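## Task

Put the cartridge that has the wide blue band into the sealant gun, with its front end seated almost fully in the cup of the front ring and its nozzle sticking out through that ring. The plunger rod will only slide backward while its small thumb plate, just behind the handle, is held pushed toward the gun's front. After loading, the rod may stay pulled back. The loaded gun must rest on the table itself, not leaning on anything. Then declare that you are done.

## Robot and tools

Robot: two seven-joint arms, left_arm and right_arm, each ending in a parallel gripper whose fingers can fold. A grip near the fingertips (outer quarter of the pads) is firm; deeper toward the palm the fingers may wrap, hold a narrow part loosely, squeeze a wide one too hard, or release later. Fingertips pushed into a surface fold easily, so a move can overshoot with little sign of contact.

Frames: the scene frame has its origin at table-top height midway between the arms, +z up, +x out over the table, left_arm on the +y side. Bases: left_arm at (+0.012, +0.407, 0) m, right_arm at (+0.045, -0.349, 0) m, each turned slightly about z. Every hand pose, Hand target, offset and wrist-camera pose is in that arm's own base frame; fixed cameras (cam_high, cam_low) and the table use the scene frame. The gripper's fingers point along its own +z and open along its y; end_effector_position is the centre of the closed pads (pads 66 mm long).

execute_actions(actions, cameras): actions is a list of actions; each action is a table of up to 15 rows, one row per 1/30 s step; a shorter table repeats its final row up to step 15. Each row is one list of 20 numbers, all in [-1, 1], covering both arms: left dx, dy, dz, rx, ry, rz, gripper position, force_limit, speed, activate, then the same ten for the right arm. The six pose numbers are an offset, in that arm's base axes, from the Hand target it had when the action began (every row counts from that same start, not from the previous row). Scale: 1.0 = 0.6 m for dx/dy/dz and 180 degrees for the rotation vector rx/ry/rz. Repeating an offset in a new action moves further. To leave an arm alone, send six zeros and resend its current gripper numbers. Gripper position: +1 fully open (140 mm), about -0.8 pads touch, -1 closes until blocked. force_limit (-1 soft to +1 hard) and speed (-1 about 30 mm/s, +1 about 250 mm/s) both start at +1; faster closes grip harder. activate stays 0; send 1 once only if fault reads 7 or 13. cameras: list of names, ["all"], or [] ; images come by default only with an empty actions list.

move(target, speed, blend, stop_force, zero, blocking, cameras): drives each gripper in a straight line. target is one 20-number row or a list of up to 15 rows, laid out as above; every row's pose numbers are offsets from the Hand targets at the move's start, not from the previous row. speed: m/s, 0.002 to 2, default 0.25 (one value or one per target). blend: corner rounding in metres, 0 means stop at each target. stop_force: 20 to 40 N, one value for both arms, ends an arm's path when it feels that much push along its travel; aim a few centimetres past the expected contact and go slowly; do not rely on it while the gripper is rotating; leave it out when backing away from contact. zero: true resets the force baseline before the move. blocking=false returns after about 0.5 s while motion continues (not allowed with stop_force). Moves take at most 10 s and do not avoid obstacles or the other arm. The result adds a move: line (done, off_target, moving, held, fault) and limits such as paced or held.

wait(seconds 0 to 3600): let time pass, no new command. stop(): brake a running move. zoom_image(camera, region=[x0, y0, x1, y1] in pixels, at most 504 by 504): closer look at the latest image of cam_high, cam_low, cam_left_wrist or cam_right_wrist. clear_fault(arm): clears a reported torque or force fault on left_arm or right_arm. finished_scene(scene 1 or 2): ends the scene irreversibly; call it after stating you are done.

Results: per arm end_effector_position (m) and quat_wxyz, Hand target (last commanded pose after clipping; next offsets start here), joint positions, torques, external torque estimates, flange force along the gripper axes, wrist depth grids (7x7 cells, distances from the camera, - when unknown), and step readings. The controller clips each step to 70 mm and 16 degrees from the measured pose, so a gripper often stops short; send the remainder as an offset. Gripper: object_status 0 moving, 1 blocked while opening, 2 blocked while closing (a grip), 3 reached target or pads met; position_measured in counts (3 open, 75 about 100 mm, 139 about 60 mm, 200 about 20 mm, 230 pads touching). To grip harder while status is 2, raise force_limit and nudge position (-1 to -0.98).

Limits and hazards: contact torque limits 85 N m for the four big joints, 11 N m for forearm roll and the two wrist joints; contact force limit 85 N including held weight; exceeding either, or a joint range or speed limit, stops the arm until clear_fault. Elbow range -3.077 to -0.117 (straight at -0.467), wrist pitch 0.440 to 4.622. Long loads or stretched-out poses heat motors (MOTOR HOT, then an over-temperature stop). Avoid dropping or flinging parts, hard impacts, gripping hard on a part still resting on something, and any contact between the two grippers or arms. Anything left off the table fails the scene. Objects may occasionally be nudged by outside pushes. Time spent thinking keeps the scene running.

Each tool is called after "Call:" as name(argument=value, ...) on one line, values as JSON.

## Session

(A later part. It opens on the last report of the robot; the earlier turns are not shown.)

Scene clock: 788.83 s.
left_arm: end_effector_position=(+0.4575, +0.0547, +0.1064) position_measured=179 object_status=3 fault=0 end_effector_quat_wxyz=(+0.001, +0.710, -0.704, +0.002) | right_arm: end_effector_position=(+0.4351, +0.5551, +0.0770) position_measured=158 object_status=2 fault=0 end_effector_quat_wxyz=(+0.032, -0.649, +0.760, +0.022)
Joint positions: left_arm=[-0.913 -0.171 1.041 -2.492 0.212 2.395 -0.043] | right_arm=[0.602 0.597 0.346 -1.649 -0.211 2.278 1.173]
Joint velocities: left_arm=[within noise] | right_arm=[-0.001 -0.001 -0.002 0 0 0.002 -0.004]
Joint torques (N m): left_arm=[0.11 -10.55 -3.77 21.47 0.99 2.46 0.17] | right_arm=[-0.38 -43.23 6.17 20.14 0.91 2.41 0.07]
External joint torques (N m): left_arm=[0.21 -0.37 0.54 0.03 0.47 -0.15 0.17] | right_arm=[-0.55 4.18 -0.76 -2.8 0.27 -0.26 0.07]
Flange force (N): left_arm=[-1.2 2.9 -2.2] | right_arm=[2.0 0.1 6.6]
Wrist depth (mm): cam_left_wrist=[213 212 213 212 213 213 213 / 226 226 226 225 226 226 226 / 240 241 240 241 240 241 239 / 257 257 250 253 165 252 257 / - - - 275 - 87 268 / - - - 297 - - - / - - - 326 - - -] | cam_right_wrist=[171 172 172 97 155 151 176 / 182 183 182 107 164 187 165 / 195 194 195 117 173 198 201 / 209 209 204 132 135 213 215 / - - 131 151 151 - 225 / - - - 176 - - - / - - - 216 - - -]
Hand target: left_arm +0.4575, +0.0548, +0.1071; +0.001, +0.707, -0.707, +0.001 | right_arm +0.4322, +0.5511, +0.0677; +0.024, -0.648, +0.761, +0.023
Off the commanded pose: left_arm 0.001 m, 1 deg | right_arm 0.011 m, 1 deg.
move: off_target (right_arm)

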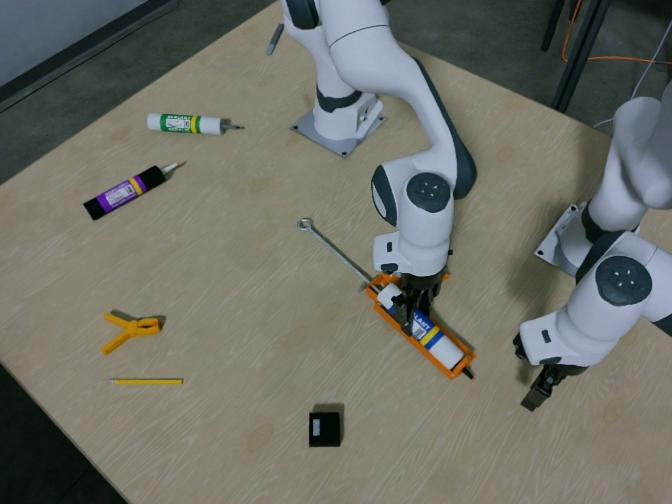

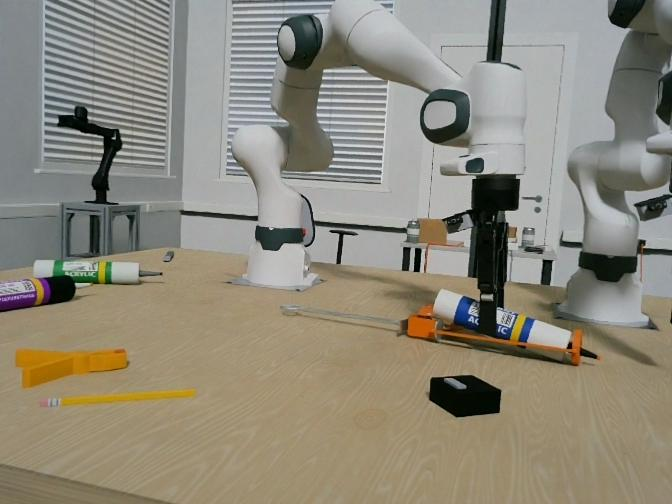

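Call:
move(target=[[0,0,0,0,0,0,-0.4,-0.6,0,0,0.003,0,0.022,0,0,0,-1,-0.1,-1,0],[0,0,0,0,0,0,-0.4,-0.6,0,0,0.005,0.026,0.019,0,0,0,-1,-0.1,-1,0]], speed=0.05, cameras=["cam_high","cam_low"])

Call:
zoom_image(camera="cam_high", region=[350, 240, 510, 400])

Call:
zoom_image(camera="cam_low", region=[380, 240, 600, 380])

Scene clock: 801.13 s.
left_arm: end_effector_position=(+0.4575, +0.0547, +0.1064) position_measured=179 object_status=3 fault=0 end_effector_quat_wxyz=(+0.001, +0.710, -0.704, +0.002) | right_arm: end_effector_position=(+0.4339, +0.5648, +0.0756) position_measured=158 object_status=2 fault=0 end_effector_quat_wxyz=(+0.022, -0.649, +0.760, +0.023)
Joint positions: left_arm=[-0.913 -0.171 1.041 -2.492 0.212 2.395 -0.043] | right_arm=[0.621 0.636 0.343 -1.583 -0.208 2.231 1.177]
Joint velocities: left_arm=[within noise] | right_arm=[0.001 0.001 0 0.001 0.001 -0.003 0.003]
Joint torques (N m): left_arm=[0.12 -10.54 -3.83 21.43 1 2.46 0.22] | right_arm=[0.74 -52.3 6.72 26.66 0.69 2.5 0.25]
External joint torques (N m): left_arm=[0.22 -0.39 0.47 0.06 0.48 -0.13 0.22] | right_arm=[1 -3.78 -0.12 3.59 0.02 -0.12 0.25]
Flange force (N): left_arm=[-1.2 3.0 -2.3] | right_arm=[-8.6 -2.8 -6.2]
Wrist depth (mm): cam_left_wrist=[213 212 213 213 212 213 213 / 225 226 225 226 226 225 225 / 241 240 240 241 240 240 240 / 257 257 250 254 165 253 258 / - - - 277 - 87 267 / - - - 299 - - - / - - - 325 - - -] | cam_right_wrist=[169 171 170 99 155 150 174 / 180 181 179 109 166 186 185 / 191 192 193 119 172 198 201 / 204 205 202 132 135 213 216 / 213 - 97 151 151 - 225 / - - - 174 - - - / - - - 218 - - -]
Hand target: left_arm +0.4575, +0.0548, +0.1071; +0.001, +0.707, -0.707, +0.001 | right_arm +0.4352, +0.5667, +0.0791; +0.024, -0.648, +0.761, +0.023
Off the commanded pose: left_arm 0.001 m, 1 deg | right_arm 0.004 m, 0 deg.
move: off_target (right_arm)

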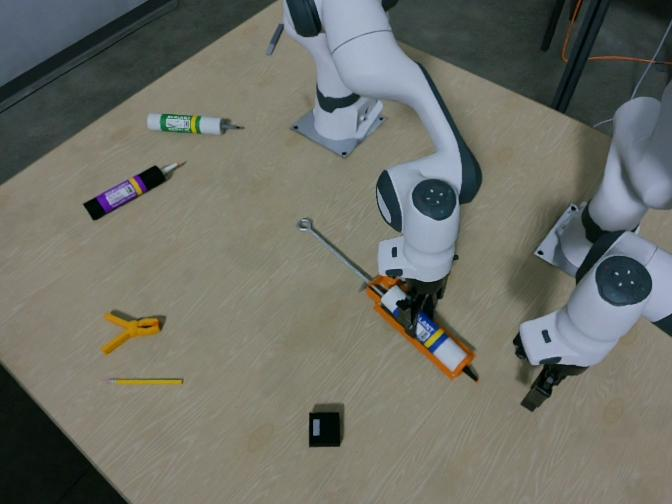

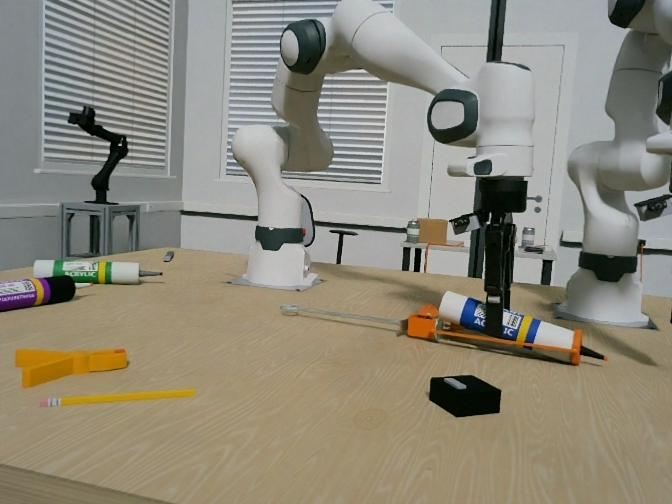

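Scaled by 3.150 from the camera's image (finer frame: 960x720).

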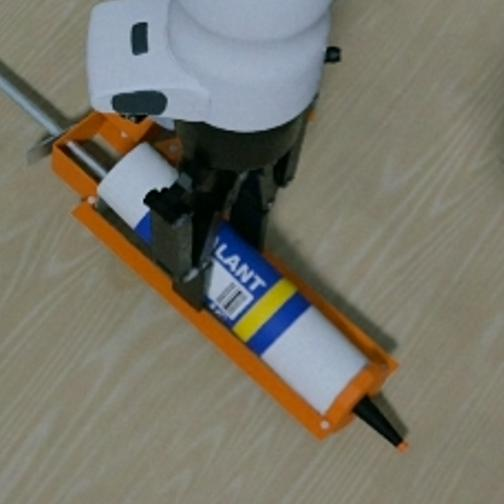

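Scaled by 2.291 from the camera's image (finer frame: 960x720).

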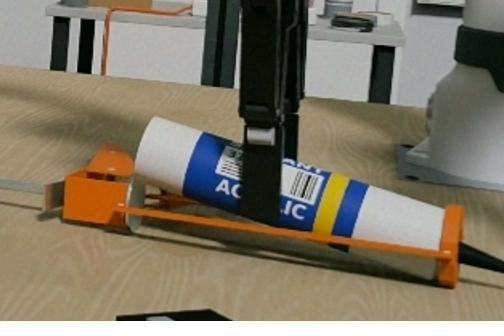

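Call:
move(target=[0,0,0,0,0,0,-0.4,-0.6,0,0,0.0,-0.003,-0.027,0.044,-0.005,0,-1,-0.1,-1,0], speed=0.04, cameras=["cam_high","cam_low","cam_right_wrist"])

Call:
zoom_image(camera="cam_high", region=[350, 240, 510, 400])

Call:
zoom_image(camera="cam_low", region=[380, 240, 600, 380])

Scene clock: 823.40 s.
left_arm: end_effector_position=(+0.4575, +0.0547, +0.1064) position_measured=179 object_status=3 fault=0 end_effector_quat_wxyz=(+0.001, +0.710, -0.704, +0.002) | right_arm: end_effector_position=(+0.4367, +0.5653, +0.0685) position_measured=158 object_status=2 fault=0 end_effector_quat_wxyz=(+0.077, -0.643, +0.759, +0.068)
Joint positions: left_arm=[-0.913 -0.171 1.041 -2.492 0.212 2.395 -0.043] | right_arm=[0.503 0.579 0.42 -1.77 -0.18 2.474 1.138]
Joint velocities: left_arm=[within noise] | right_arm=[0 -0.001 0.001 -0.001 -0.001 0.004 -0.002]
Joint torques (N m): left_arm=[0.11 -10.49 -3.82 21.45 1 2.46 0.23] | right_arm=[0.21 -42.32 8.23 21.64 0.59 3.47 -0.23]
External joint torques (N m): left_arm=[0.16 -0.3 0.45 0.08 0.49 -0.13 0.23] | right_arm=[0.1 2.97 0.12 -0.61 0.04 0.55 -0.22]
Flange force (N): left_arm=[-1.2 2.4 -2.0] | right_arm=[-2.3 -2.3 6.3]
Wrist depth (mm): cam_left_wrist=[212 213 212 213 213 212 212 / 226 225 225 227 226 226 225 / 240 239 240 240 240 240 240 / 257 257 249 254 165 253 257 / - - - 277 - 87 268 / - - - 298 - - - / - - - 325 - - -] | cam_right_wrist=[154 155 151 96 137 131 136 / 170 168 166 105 144 174 176 / 182 184 180 117 158 189 191 / 200 200 195 132 134 209 213 / 212 - 88 152 153 - 225 / - - - 180 - - - / - - - 303 - - -]
Hand target: left_arm +0.4575, +0.0548, +0.1071; +0.001, +0.707, -0.707, +0.001 | right_arm +0.4352, +0.5649, +0.0629; +0.075, -0.645, +0.757, +0.070
Off the commanded pose: left_arm 0.001 m, 1 deg | right_arm 0.006 m, 0 deg.
move: off_target (right_arm)
cam_right_wrist: T_world_to_cam=[[-0.98216, 0.18674, 0.02232, 0.33075], [0.17148, 0.84047, 0.51401, -0.57659], [0.07723, 0.50867, -0.85749, -0.11931]] pos_world=[0.43294, 0.48352, 0.18669]

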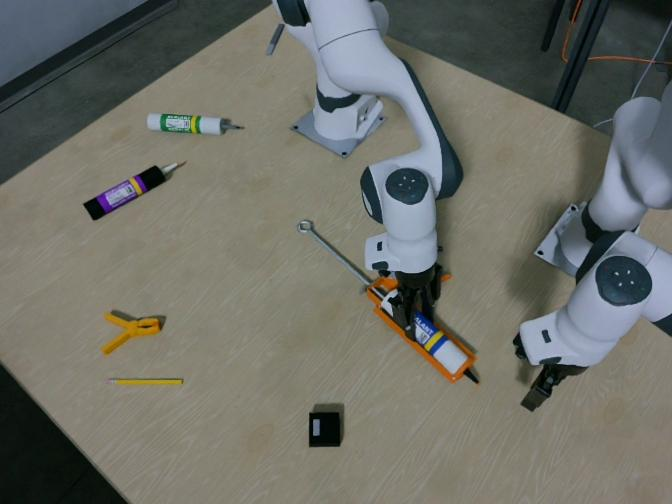

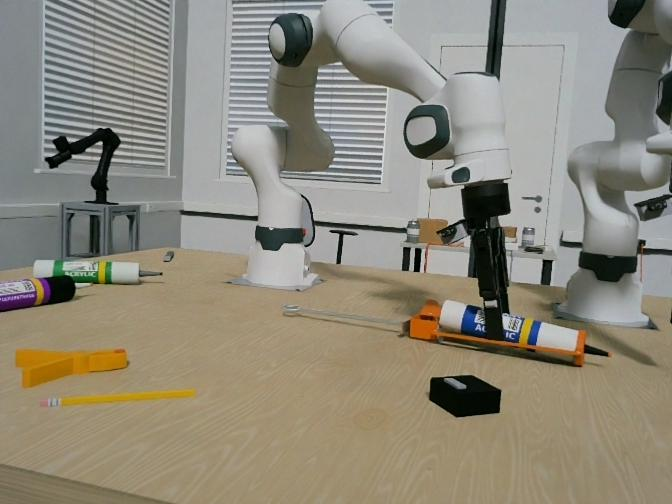

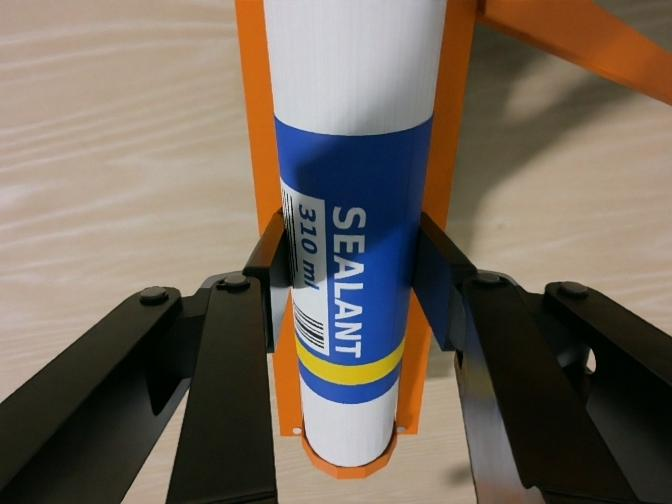

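Scaled by 3.150 from the camera's image (finer frame: 960x720).

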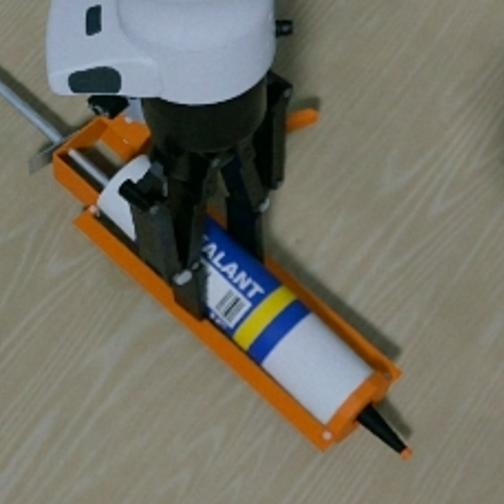

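Scaled by 2.291 from the camera's image (finer frame: 960x720).

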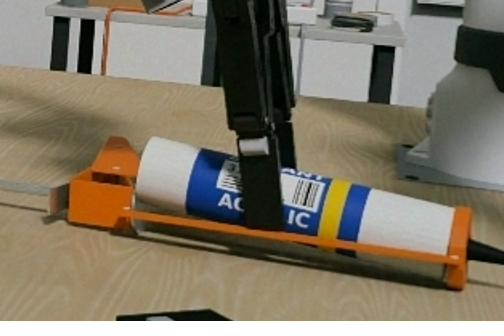

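Call:
move(target=[[0,0,0,0,0,0,-0.4,-0.6,0,0,0.0,0,0.003,0,0,0,0.1,-0.1,-0.9,0],[0,0,0,0,0,0,-0.4,-0.6,0,0,0.0,-0.03,0.12,0,0,0,0.1,-0.1,0,0]], speed=0.08, cameras=["cam_high","cam_low","cam_right_wrist"])

Call:
zoom_image(camera="cam_low", region=[380, 240, 620, 390])

Scene clock: 835.23 s.
left_arm: end_effector_position=(+0.4575, +0.0547, +0.1064) position_measured=179 object_status=3 fault=0 end_effector_quat_wxyz=(+0.001, +0.710, -0.704, +0.002) | right_arm: end_effector_position=(+0.4359, +0.5482, +0.1359) position_measured=117 object_status=3 fault=0 end_effector_quat_wxyz=(+0.077, -0.644, +0.758, +0.070)
Joint positions: left_arm=[-0.913 -0.171 1.041 -2.492 0.212 2.395 -0.043] | right_arm=[0.424 0.446 0.488 -1.798 -0.126 2.369 1.097]
Joint torques (N m): left_arm=[0.11 -10.54 -3.79 21.47 1 2.44 0.21] | right_arm=[-0.34 -42.76 7.62 23.96 0.65 2.49 -0.23]
External joint torques (N m): left_arm=[0.06 -0.28 0.38 -0.03 0.48 -0.18 0.21] | right_arm=[-0.31 -1.19 0.51 0.65 0.02 -0.41 -0.22]
Flange force (N): left_arm=[-1.0 2.6 -1.9] | right_arm=[0.4 -0.3 -3.5]
Wrist depth (mm): cam_left_wrist=[212 213 212 212 212 212 212 / 226 226 225 226 226 225 225 / 241 240 240 240 240 240 240 / 257 256 249 253 165 253 256 / - - - 276 - 87 269 / - - - 298 - - - / - - - 325 - - -] | cam_right_wrist=[212 212 211 179 201 217 222 / 229 231 228 193 228 230 238 / 248 250 253 209 254 260 263 / 273 272 152 231 260 277 292 / - - 305 259 316 - 92 / - - 351 355 357 - - / - - 400 405 409 - -]
Hand target: left_arm +0.4575, +0.0548, +0.1071; +0.001, +0.707, -0.707, +0.001 | right_arm +0.4352, +0.5469, +0.1349; +0.075, -0.645, +0.757, +0.070
Off the commanded pose: left_arm 0.001 m, 1 deg | right_arm 0.002 m, 0 deg.
move: done
cam_right_wrist: T_world_to_cam=[[-0.98255, 0.18439, 0.0243, 0.33288], [0.1703, 0.83953, 0.51594, -0.59593], [0.07473, 0.51107, -0.85628, -0.05325]] pos_world=[0.43254, 0.46614, 0.25378]

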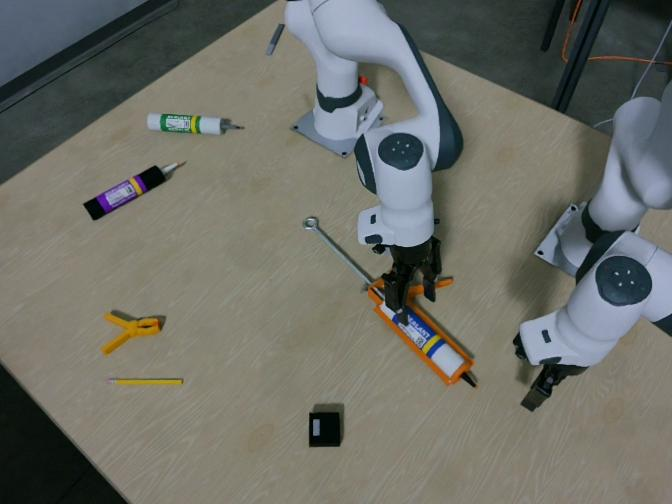

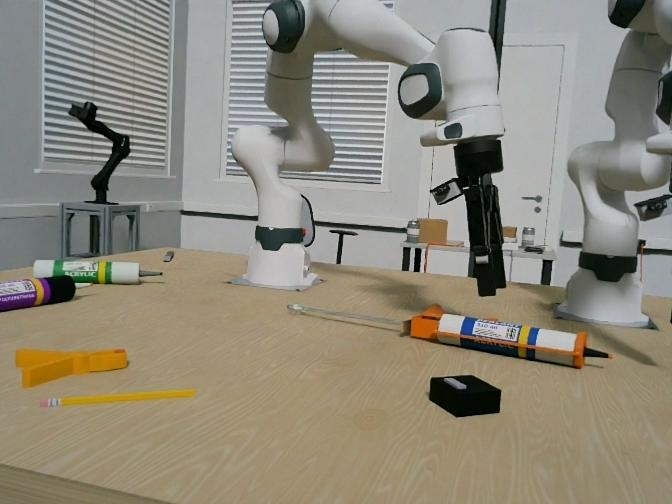

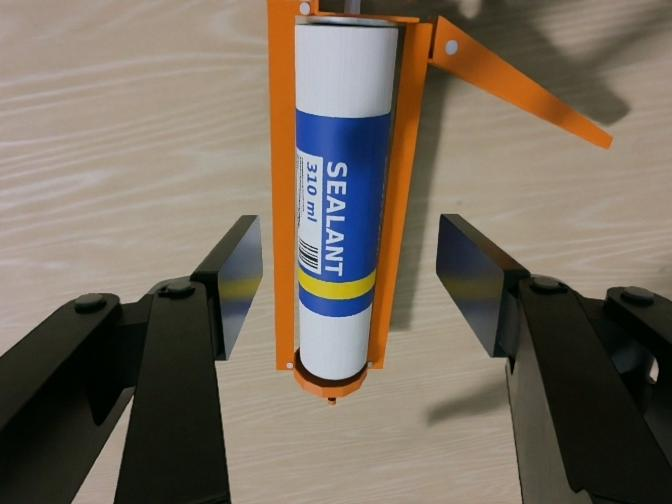

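Scaled by 2.100 from the camera's image (finer frame: 960x720).

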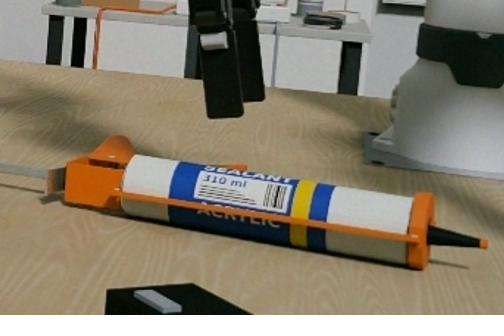

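Call:
zoom_image(camera="cam_right_wrist", region=[250, 300, 420, 420])

Call:
zoom_image(camera="cam_right_wrist", region=[250, 0, 450, 120])

Scaled by 2.965 from the camera's image (finer frame: 960x720).

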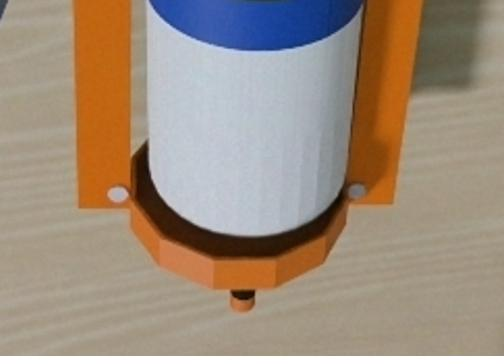

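Scaled by 2.520 from the camera's image (finer frame: 960x720).

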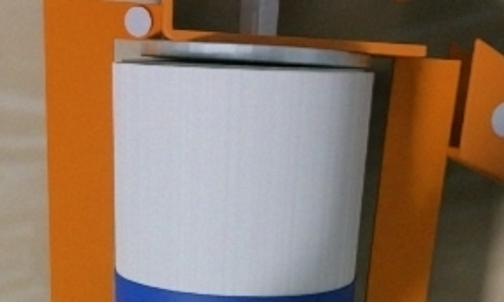

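Call:
move(target=[[0,0,-0.1,0,0,0,-0.4,-0.6,0,0,0,-0.25,0.2,-0.065,0.007,0.044,-0.9,-0.1,0,0],[0,-0.041,-0.1,0,0,0,-0.4,-0.6,0,0,-0.03,-0.72,0.11,-0.065,0.007,0.044,-0.9,-0.1,0,0]], speed=0.3, cameras=["cam_high","cam_left_wrist","cam_right_wrist"])

Scene clock: 862.97 s.
left_arm: end_effector_position=(+0.4579, +0.0300, +0.0471) position_measured=179 object_status=3 fault=0 end_effector_quat_wxyz=(+0.001, +0.705, -0.709, +0.001) | right_arm: end_effector_position=(+0.4167, +0.1150, +0.2005) position_measured=233 object_status=3 fault=0 end_effector_quat_wxyz=(+0.005, +0.696, -0.718, -0.007)
Joint positions: left_arm=[-0.981 0.081 1.034 -2.533 -0.136 2.57 0.171] | right_arm=[0.128 -0.314 0.131 -2.454 0.055 2.127 0.254]
Joint velocities: left_arm=[within noise] | right_arm=[0 0 0.001 -0.001 -0.001 0 -0.004]
Joint torques (N m): left_arm=[-0.29 -15.2 3.07 18.63 0.87 2.64 -0.33] | right_arm=[0.52 -21.85 -1.81 24.48 0.3 2.46 -0.18]
External joint torques (N m): left_arm=[-0.32 -0.43 1.09 -0.4 0.47 0.08 -0.33] | right_arm=[0.59 -1.43 -0.32 0.5 -0.34 -0.07 -0.19]
Flange force (N): left_arm=[0.0 0.0 0.0] | right_arm=[1.2 3.0 -2.7]
Wrist depth (mm): cam_left_wrist=[160 161 161 162 161 161 161 / 170 171 170 171 170 170 170 / 182 182 182 182 182 182 182 / 195 195 191 195 165 191 193 / - - - 209 - 87 203 / - - - 227 - - - / - - - 248 - - -] | cam_right_wrist=[279 281 284 287 292 294 297 / 293 298 299 302 306 309 315 / 310 313 316 322 327 329 333 / 331 333 335 - 343 349 353 / 347 346 83 82 94 94 375 / - - - - - - - / - - - - - - -]
Hand target: left_arm +0.4575, +0.0302, +0.0471; +0.001, +0.707, -0.707, +0.001 | right_arm +0.4172, +0.1149, +0.2009; +0.004, +0.699, -0.715, -0.005
Off the commanded pose: left_arm 0.000 m, 0 deg | right_arm 0.001 m, 1 deg.
move: done
cam_left_wrist: T_world_to_cam=[[-0.9998, 0.01126, 0.01628, 0.46196], [0.01623, 0.93706, 0.34879, -0.04798], [-0.01133, 0.34899, -0.93706, 0.18442]] pos_world=[0.46473, -0.0246, 0.18202]
cam_right_wrist: T_world_to_cam=[[-0.9979, 0.05795, 0.02878, 0.41239], [0.0642, 0.94213, 0.32903, -0.19248], [-0.00805, 0.33019, -0.94388, 0.29777]] pos_world=[0.42628, 0.05913, 0.33252]

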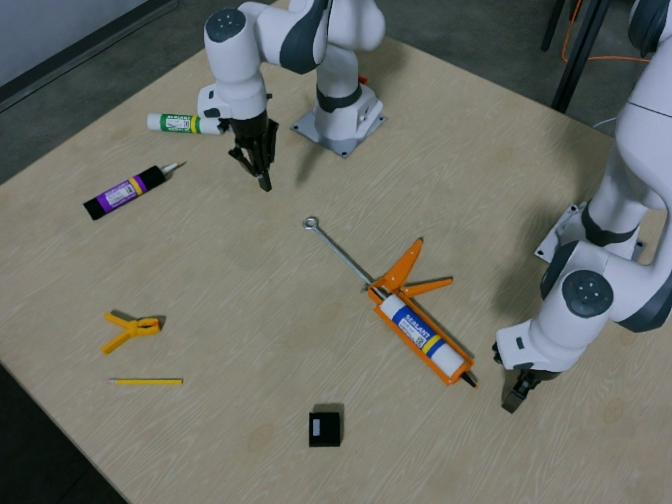

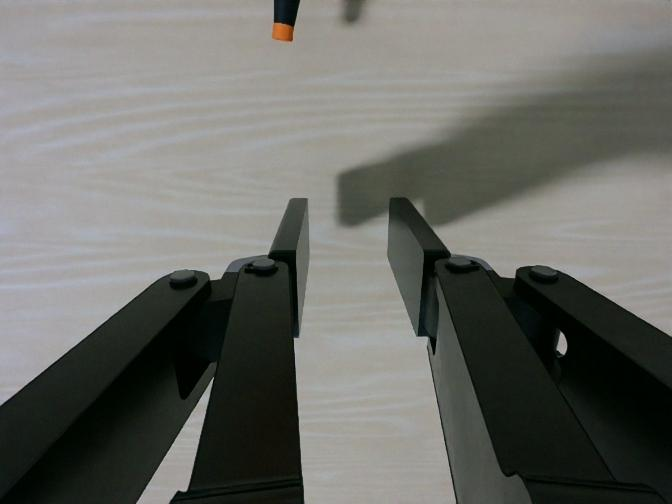

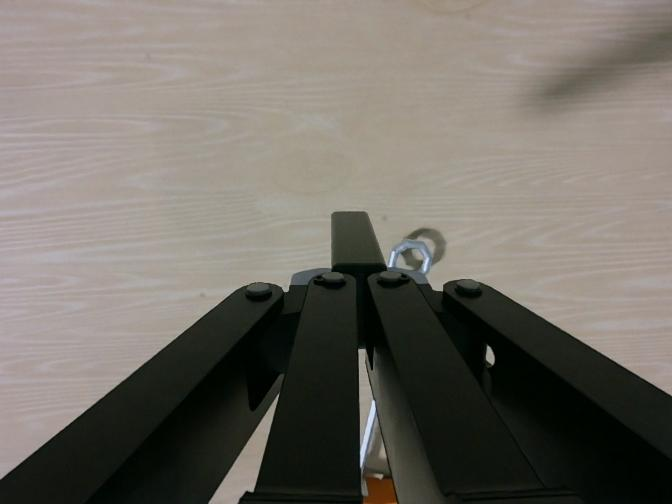

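Call:
move(target=[[0.039,0,0,0,0,-0.039,-0.4,-0.6,0,0,-0.095,0.017,0,0,0,-0.034,-0.9,-0.1,0,0],[0.028,-0.154,0,0,0,-0.039,-0.4,-0.6,0,0,-0.095,0.017,-0.253,0,0,-0.034,-0.9,-0.1,0,0]], speed=0.12, cameras=["cam_low","cam_left_wrist","cam_right_wrist"])

Scene clock: 882.07 s.
left_arm: end_effector_position=(+0.4737, -0.0622, +0.0473) position_measured=179 object_status=3 fault=0 end_effector_quat_wxyz=(-0.002, -0.659, +0.752, -0.001) | right_arm: end_effector_position=(+0.3592, +0.1254, +0.0495) position_measured=233 object_status=3 fault=0 end_effector_quat_wxyz=(-0.004, -0.661, +0.750, +0.006)
Joint positions: left_arm=[-1.071 0.147 0.924 -2.466 -0.219 2.543 0.16] | right_arm=[0.112 -0.165 0.235 -2.77 0.089 2.595 0.394]
Joint velocities: left_arm=[0 0.001 0.001 -0.001 0.001 0 -0.006] | right_arm=[within noise]
Joint torques (N m): left_arm=[-0.82 -18.39 4.05 19.51 0.23 2.8 -0.37] | right_arm=[-0.24 -19.89 -0.57 19.87 -0.04 2.43 0.25]
External joint torques (N m): left_arm=[-0.78 0.83 0.66 0.24 -0.2 0.22 -0.37] | right_arm=[-0.2 0.1 0.49 1.2 -0.41 -0.09 0.25]
Flange force (N): left_arm=[1.4 -0.5 0.1] | right_arm=[-2.9 -4.1 0.1]
Wrist depth (mm): cam_left_wrist=[161 161 139 119 135 161 160 / 170 170 145 127 147 170 171 / 182 181 179 131 157 181 182 / 194 194 191 197 165 192 194 / - - - 209 - 87 202 / - - - 225 - - - / - - - 245 - - -] | cam_right_wrist=[153 154 155 157 158 160 162 / 160 162 164 165 166 169 171 / 169 170 173 175 176 179 180 / 179 181 182 180 186 190 193 / 189 189 83 82 94 94 204 / - - - - - - - / - - - - - - -]
Hand target: left_arm +0.4743, -0.0622, +0.0471; -0.001, -0.662, +0.749, -0.001 | right_arm +0.3602, +0.1251, +0.0491; -0.004, -0.660, +0.751, +0.005
Off the commanded pose: left_arm 0.001 m, 0 deg | right_arm 0.001 m, 0 deg.
move: done
cam_left_wrist: T_world_to_cam=[[-0.99041, 0.13706, 0.01747, 0.48217], [0.13456, 0.92807, 0.34724, -0.01838], [0.03138, 0.34626, -0.93761, 0.19654]] pos_world=[0.47385, -0.11708, 0.18223]
cam_right_wrist: T_world_to_cam=[[-0.98783, 0.15321, 0.02676, 0.34331], [0.15345, 0.93195, 0.32852, -0.17961], [0.02539, 0.32863, -0.94412, 0.13961]] pos_world=[0.36314, 0.06891, 0.18163]

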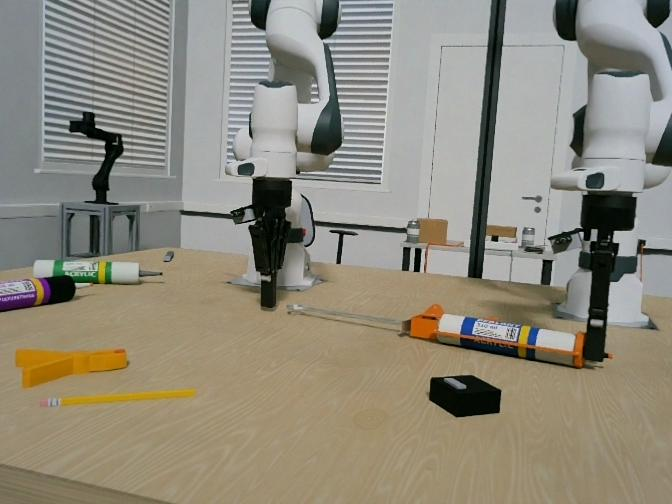

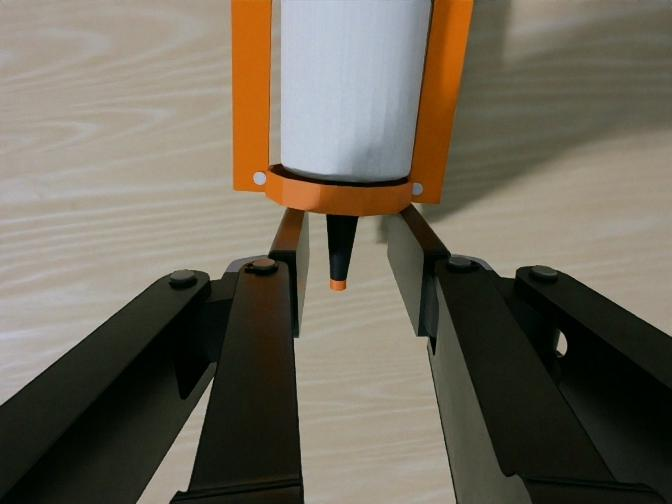

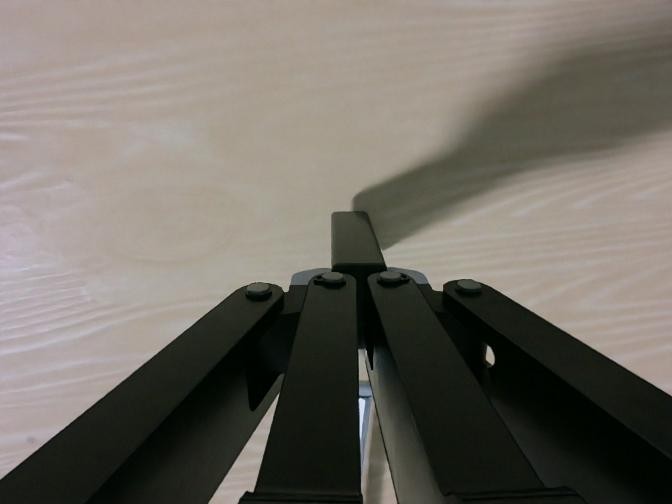

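Call:
move(target=[[0,0,0,0,0,0,-0.4,-0.6,0,0,-0.005,0,0,0,0,0,-0.9,-0.1,0,0],[0,0,0,0,0,0,-0.4,-0.6,0,0,0.014,0.16,0,0,0,0,-0.9,-0.1,0,0]], speed=0.05, stop_force=30, cameras=["cam_low","cam_left_wrist","cam_right_wrist"])

Call:
zoom_image(camera="cam_left_wrist", region=[220, 120, 460, 320])

Scene clock: 897.83 s.
left_arm: end_effector_position=(+0.4832, -0.0445, +0.0503) position_measured=179 object_status=3 fault=0 end_effector_quat_wxyz=(+0.009, -0.669, +0.743, -0.005) | right_arm: end_effector_position=(+0.3528, +0.1750, +0.0437) position_measured=233 object_status=3 fault=0 end_effector_quat_wxyz=(-0.024, -0.655, +0.755, +0.011)
Joint positions: left_arm=[-1.059 0.151 0.945 -2.463 -0.209 2.561 0.158] | right_arm=[0.127 -0.089 0.338 -2.691 0.069 2.555 0.547]
Joint torques (N m): left_arm=[-10.79 -20.57 -7.82 16.07 -1.87 0.11 -0.48] | right_arm=[8.61 -22.31 7.59 28.67 3.15 6.57 0.3]
External joint torques (N m): left_arm=[-10.73 -1.73 -11.35 -3.32 -2.3 -2.53 -0.47] | right_arm=[8.71 -0.6 8.48 10.12 2.77 4.18 0.3]
Flange force (N): left_arm=[23.0 2.0 8.6] | right_arm=[-31.2 -4.0 2.1]
Wrist depth (mm): cam_left_wrist=[166 164 160 119 125 161 161 / 175 174 147 126 143 171 170 / 187 187 184 130 166 183 182 / 201 201 194 195 164 193 195 / - - - 214 - 87 203 / - - - 232 - - - / - - - 254 - - -] | cam_right_wrist=[148 149 151 154 156 159 162 / 153 156 159 161 164 168 171 / 161 164 166 170 173 176 180 / 169 173 176 174 182 186 191 / 179 179 89 82 94 94 202 / - - - - - - - / - - - - - - -]
Hand target: left_arm +0.4743, -0.0622, +0.0471; -0.001, -0.662, +0.749, -0.001 | right_arm +0.3643, +0.1931, +0.0499; -0.004, -0.660, +0.751, +0.006 (not the last commanded pose)
Off the commanded pose: left_arm 0.020 m, 2 deg | right_arm 0.049 m, 2 deg.
move: contact (right_arm); path passed 1 of 2 targets
cam_left_wrist: T_world_to_cam=[[-0.99384, 0.11077, -0.00301, 0.49066], [0.10229, 0.92749, 0.35959, -0.02227], [0.04263, 0.35707, -0.93311, 0.18774]] pos_world=[0.48191, -0.10073, 0.18467]
cam_right_wrist: T_world_to_cam=[[-0.98389, 0.16897, 0.05836, 0.32397], [0.17874, 0.93527, 0.3055, -0.23156], [-0.00296, 0.31101, -0.9504, 0.13142]] pos_world=[0.36053, 0.12095, 0.17674]

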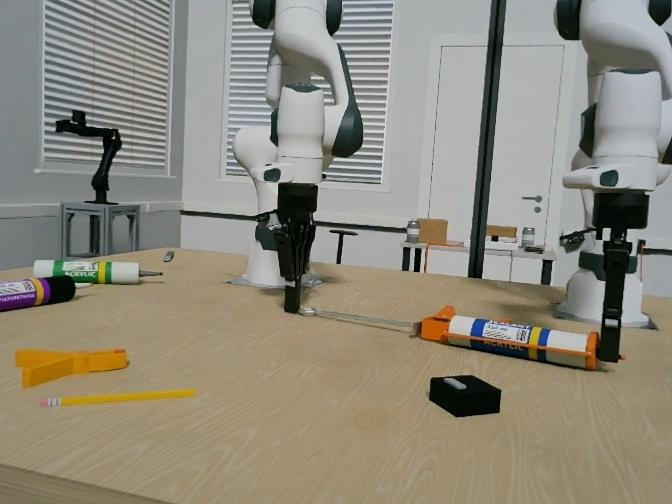

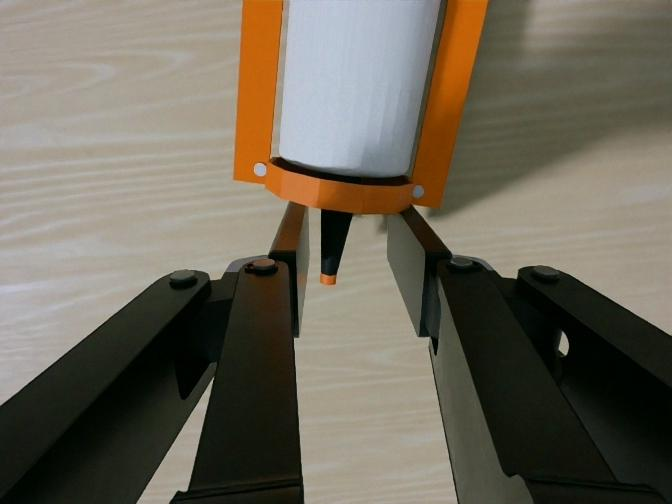

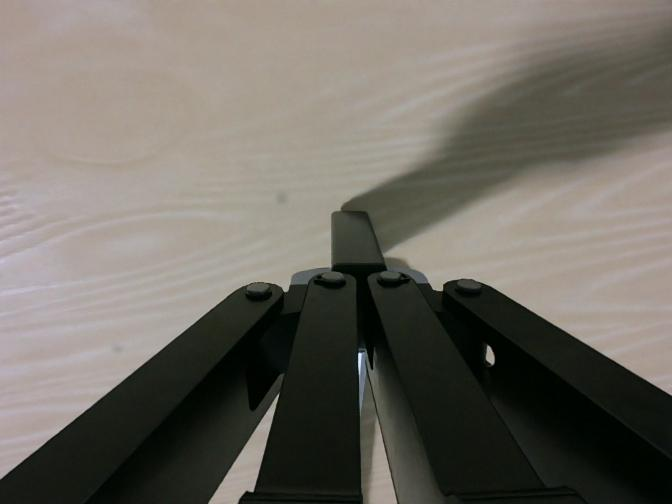

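Scaled by 2.100 from the camera's image (finer frame: 960x720).

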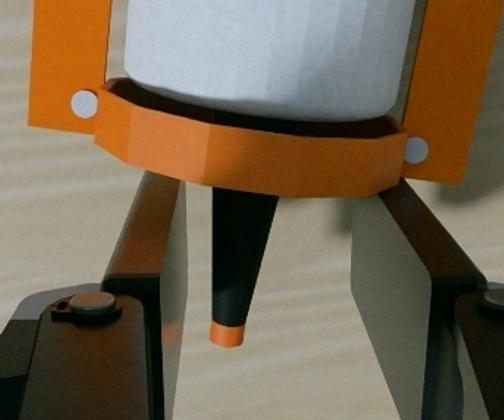

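Call:
move(target=[[0,0,0,0,0,0,-0.4,-0.6,0,0,-0.008,-0.06,0.005,0,0,0,-0.9,-0.1,0,0],[0,0,0,0,0,0,-0.4,-0.6,0,0,-0.008,-0.06,0.22,0,0,0,0.2,-0.1,0,0],[0,0,0,0,0,0,-0.4,-0.6,0,0,0.10,0.53,0.18,0,0,0,0.2,-0.1,0,0]], speed=0.25, cameras=["cam_high","cam_low","cam_left_wrist","cam_right_wrist"])

Call:
zoom_image(camera="cam_left_wrist", region=[220, 120, 460, 320])

Scene clock: 927.47 s.
left_arm: end_effector_position=(+0.4761, -0.0588, +0.0473) position_measured=179 object_status=3 fault=0 end_effector_quat_wxyz=(+0.002, -0.660, +0.751, -0.001) | right_arm: end_effector_position=(+0.4255, +0.5111, +0.1591) position_measured=104 object_status=3 fault=0 end_effector_quat_wxyz=(-0.001, -0.662, +0.749, +0.006)
Joint positions: left_arm=[-1.073 0.151 0.93 -2.466 -0.214 2.55 0.158] | right_arm=[0.495 0.444 0.442 -1.662 -0.195 2.06 1.115]
Joint velocities: left_arm=[within noise] | right_arm=[-0.001 0.001 0 0 0.001 0 0.007]
Joint torques (N m): left_arm=[-1.27 -19.36 2.81 18.98 -0.47 2.17 -0.39] | right_arm=[0.49 -43.58 5.98 25.4 0.71 2.09 0.29]
External joint torques (N m): left_arm=[-1.2 -0.18 -0.68 -0.32 -0.89 -0.43 -0.39] | right_arm=[0.49 -0.66 -0.38 1.59 0 -0.4 0.29]
Flange force (N): left_arm=[2.8 -0.7 1.3] | right_arm=[-6.5 -3.1 -3.1]
Wrist depth (mm): cam_left_wrist=[161 160 137 119 134 159 159 / 171 170 144 126 144 170 170 / 182 182 179 131 156 181 181 / 196 195 192 195 165 191 193 / - - - 210 - 87 203 / - - - 226 - - - / - - - 246 - - -] | cam_right_wrist=[245 245 248 247 250 250 252 / 258 259 262 263 235 270 271 / 271 274 274 239 275 283 287 / 287 286 261 250 294 292 306 / - - 289 267 317 111 - / - - 324 289 340 - - / - - 353 327 361 - -]
Hand target: left_arm +0.4743, -0.0622, +0.0471; -0.001, -0.662, +0.749, -0.001 | right_arm +0.4243, +0.5111, +0.1579; -0.004, -0.660, +0.751, +0.006
Off the commanded pose: left_arm 0.004 m, 0 deg | right_arm 0.002 m, 0 deg.
move: done
cam_left_wrist: T_world_to_cam=[[-0.99086, 0.13436, 0.01198, 0.48441], [0.12986, 0.92614, 0.35411, -0.02009], [0.03648, 0.35243, -0.93513, 0.19301]] pos_world=[0.47555, -0.1145, 0.1818]
cam_right_wrist: T_world_to_cam=[[-0.98847, 0.14968, 0.02309, 0.34932], [0.14876, 0.93099, 0.33337, -0.58361], [0.0284, 0.33296, -0.94251, 0.1109]] pos_world=[0.42896, 0.45412, 0.29102]

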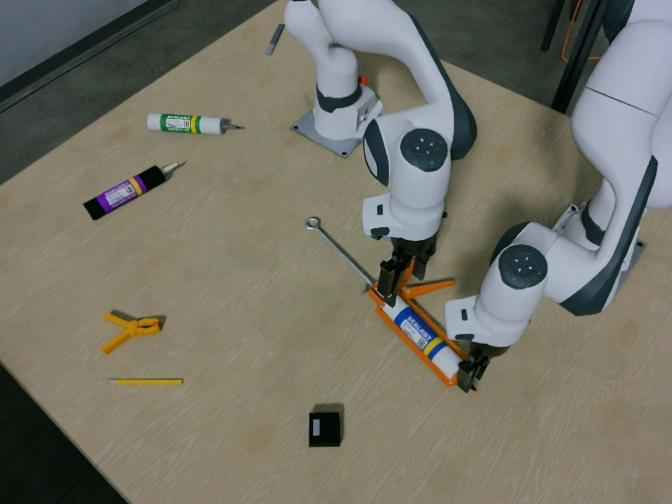

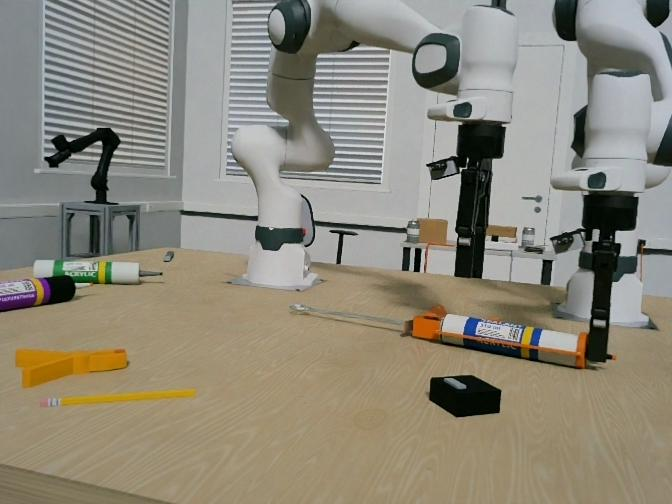

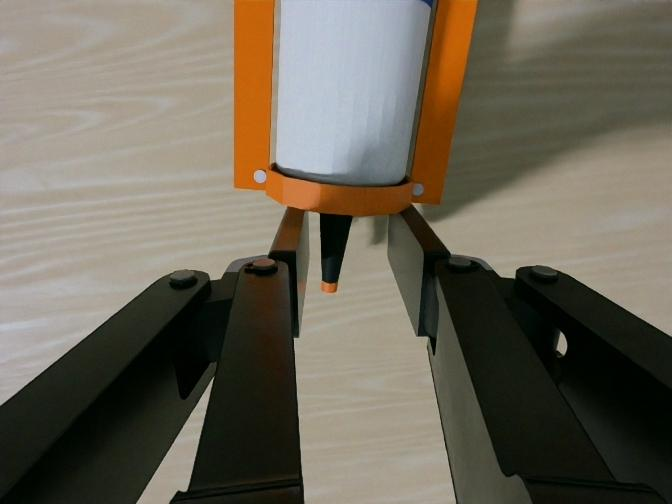

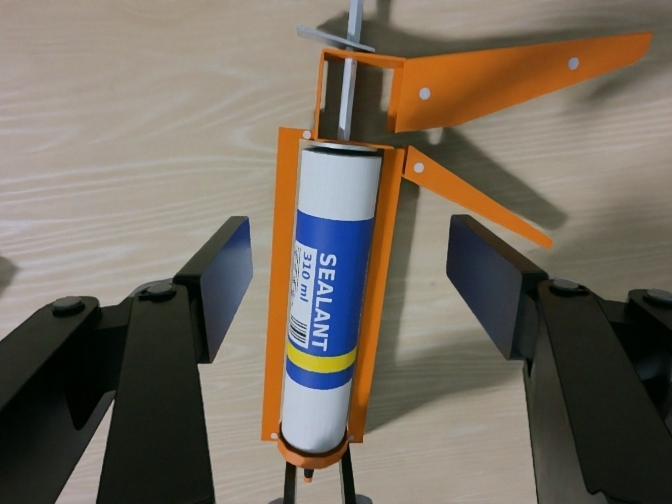

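Scaled by 2.100 from the camera's image (finer frame: 960x720).

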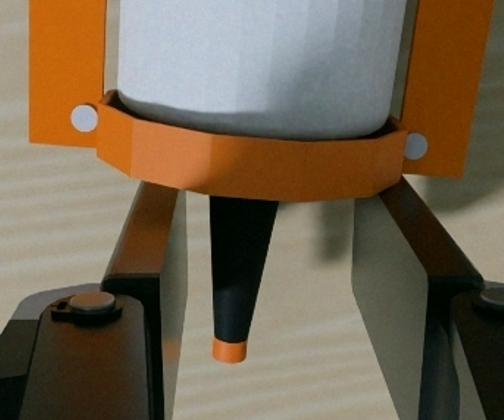

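Call:
zoom_image(camera="cam_right_wrist", region=[250, 390, 390, 490])

Call:
zoom_image(camera="cam_right_wrist", region=[270, 110, 430, 220])

Call:
zoom_image(camera="cam_low", region=[400, 290, 640, 380])

Scaled by 3.600 from the camera's image (finer frame: 960x720).

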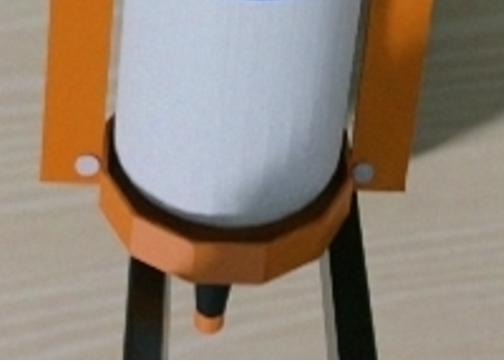

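Scaled by 3.150 from the camera's image (finer frame: 960x720).

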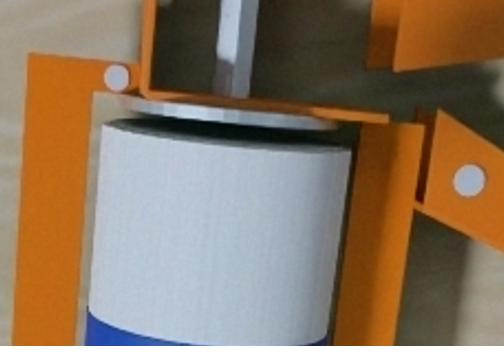

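Scaled by 2.100 from the camera's image (finer frame: 960x720).

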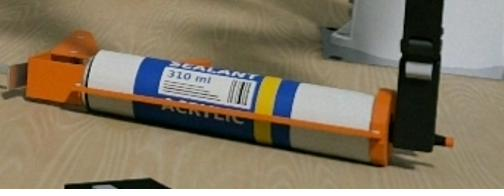

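Call:
move(target=[[0,0,0,0,0,0,-0.4,-0.6,0,0,0.036,0.103,-0.08,0,0,-0.0356,0.1,-0.1,0,0],[0,0,0,0,0,0,-0.4,-0.6,0,0,0.036,0.103,-0.153,0,0,-0.0356,0.1,-0.1,0,0],[0,0,0,0,0,0,-0.4,-0.6,0,0,0.036,0.103,-0.153,0,0,-0.0356,-1,0,-1,0]], speed=0.12, cameras=["cam_low","cam_right_wrist"])

Scene clock: 955.17 s.
left_arm: end_effector_position=(+0.4753, -0.0593, +0.0470) position_measured=179 object_status=3 fault=0 end_effector_quat_wxyz=(+0.001, -0.660, +0.751, +0.000) | right_arm: end_effector_position=(+0.4483, +0.5711, +0.0671) position_measured=141 object_status=0 fault=0 end_effector_quat_wxyz=(-0.003, -0.617, +0.787, +0.006)
Joint positions: left_arm=[-1.074 0.151 0.93 -2.466 -0.215 2.548 0.158] | right_arm=[0.651 0.742 0.333 -1.408 -0.244 2.106 1.269]
Joint torques (N m): left_arm=[-1.7 -19.62 2.41 19.66 -0.35 2.52 -0.36] | right_arm=[1.37 -51.56 8.14 23.96 1.08 2.73 0.21]
External joint torques (N m): left_arm=[-1.66 -0.42 -1.11 0.34 -0.77 -0.09 -0.36] | right_arm=[1.33 -0.04 0.68 0.75 0.38 0.27 0.21]
Flange force (N): left_arm=[3.7 -1.2 0.8] | right_arm=[-5.3 -0.2 -0.1]
Wrist depth (mm): cam_left_wrist=[160 160 156 118 131 160 159 / 170 170 147 126 145 170 170 / 181 182 179 131 156 181 181 / 194 194 191 194 165 191 194 / - - - 209 - 87 202 / - - - 226 - - - / - - - 247 - - -] | cam_right_wrist=[167 167 167 133 151 147 171 / 174 177 175 137 158 182 183 / 184 185 186 145 164 193 195 / 194 196 169 152 151 203 206 / - - - 163 161 - 94 / - - 225 175 183 - - / - - 237 199 - - -]
Hand target: left_arm +0.4743, -0.0622, +0.0471; -0.001, -0.662, +0.749, -0.001 | right_arm +0.4459, +0.5729, +0.0661; -0.003, -0.617, +0.787, +0.007
Off the commanded pose: left_arm 0.003 m, 0 deg | right_arm 0.003 m, 0 deg.
move: done
cam_right_wrist: T_world_to_cam=[[-0.96393, 0.26493, 0.02535, 0.28805], [0.25821, 0.90786, 0.33034, -0.64779], [0.06451, 0.32497, -0.94352, -0.00802]] pos_world=[0.44544, 0.5144, 0.19912]

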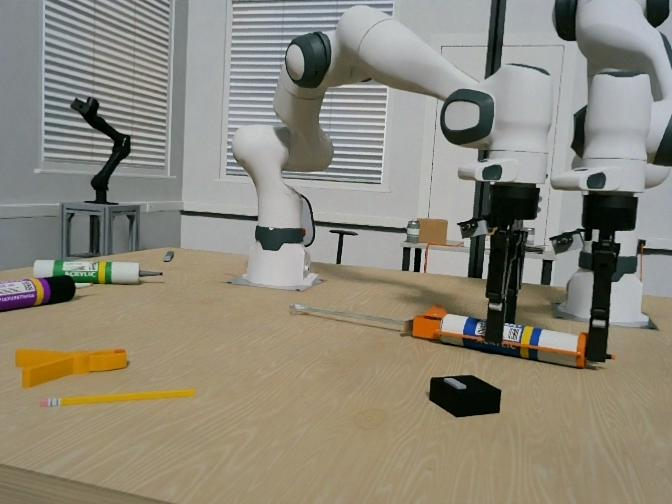

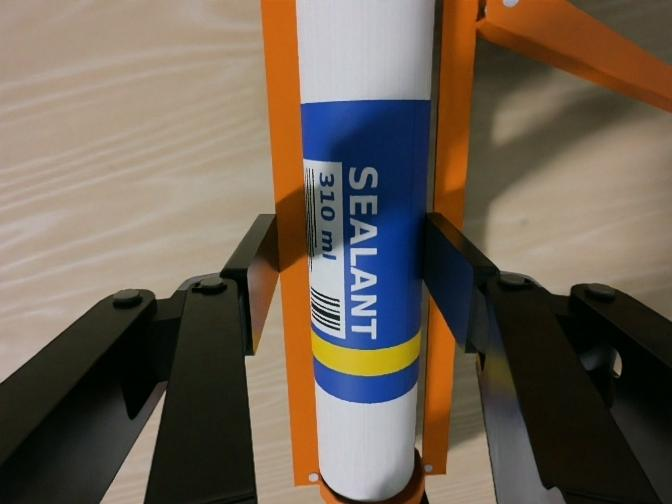

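Call:
move(target=[0,0,0,0,0,0,-0.4,-0.6,0,0,-0.007,0,0.003,0,0,0,-1,0,-1,0], speed=0.05, cameras=["cam_right_wrist"])

Scene clock: 961.30 s.
left_arm: end_effector_position=(+0.4752, -0.0605, +0.0470) position_measured=179 object_status=3 fault=0 end_effector_quat_wxyz=(+0.001, -0.660, +0.751, -0.001) | right_arm: end_effector_position=(+0.4448, +0.5705, +0.0671) position_measured=141 object_status=2 fault=0 end_effector_quat_wxyz=(-0.004, -0.618, +0.786, +0.005)
Joint positions: left_arm=[-1.076 0.151 0.929 -2.466 -0.217 2.548 0.158] | right_arm=[0.652 0.734 0.334 -1.421 -0.244 2.109 1.27]
Joint torques (N m): left_arm=[-0.39 -19.16 4.23 19.14 -0.09 2.51 -0.34] | right_arm=[1.33 -53.51 8.6 23.69 1.15 2.19 0.31]
External joint torques (N m): left_arm=[-0.33 -0.03 0.75 -0.06 -0.51 -0.07 -0.34] | right_arm=[1.37 -2.21 1.23 0.5 0.46 -0.27 0.31]
Flange force (N): left_arm=[0.7 1.2 -1.3] | right_arm=[1.9 3.4 -3.8]
Wrist depth (mm): cam_left_wrist=[161 160 157 118 124 160 159 / 170 170 166 127 144 170 170 / 181 181 179 131 154 181 181 / 195 194 192 195 165 192 194 / - - - 209 - 87 203 / - - - 226 - - - / - - - 246 - - -] | cam_right_wrist=[168 166 168 129 150 147 171 / 175 177 176 137 161 182 184 / 184 186 186 145 164 193 194 / 194 195 193 153 151 203 205 / - - 88 163 162 - 94 / - - 225 175 183 - - / - - 236 186 189 - -]
Hand target: left_arm +0.4743, -0.0622, +0.0471; -0.001, -0.662, +0.749, -0.001 | right_arm +0.4417, +0.5729, +0.0679; -0.003, -0.617, +0.787, +0.007
Off the commanded pose: left_arm 0.002 m, 0 deg | right_arm 0.004 m, 0 deg.
move: off_target (right_arm)
cam_right_wrist: T_world_to_cam=[[-0.96469, 0.26221, 0.02492, 0.2868], [0.25562, 0.90921, 0.32863, -0.64582], [0.06351, 0.32339, -0.94413, -0.00621]] pos_world=[0.44215, 0.51399, 0.19923]

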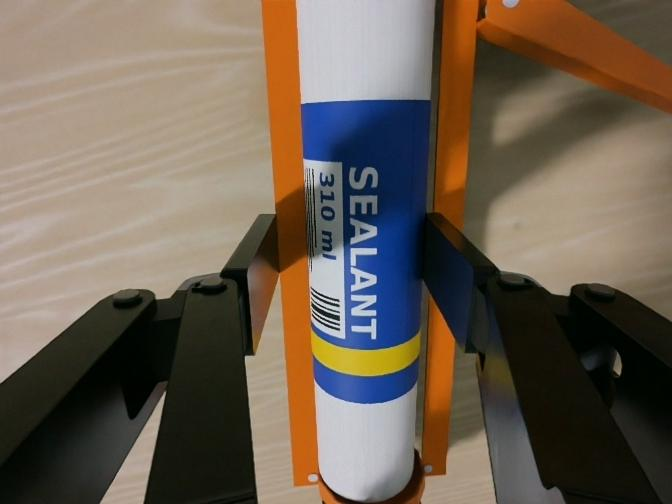

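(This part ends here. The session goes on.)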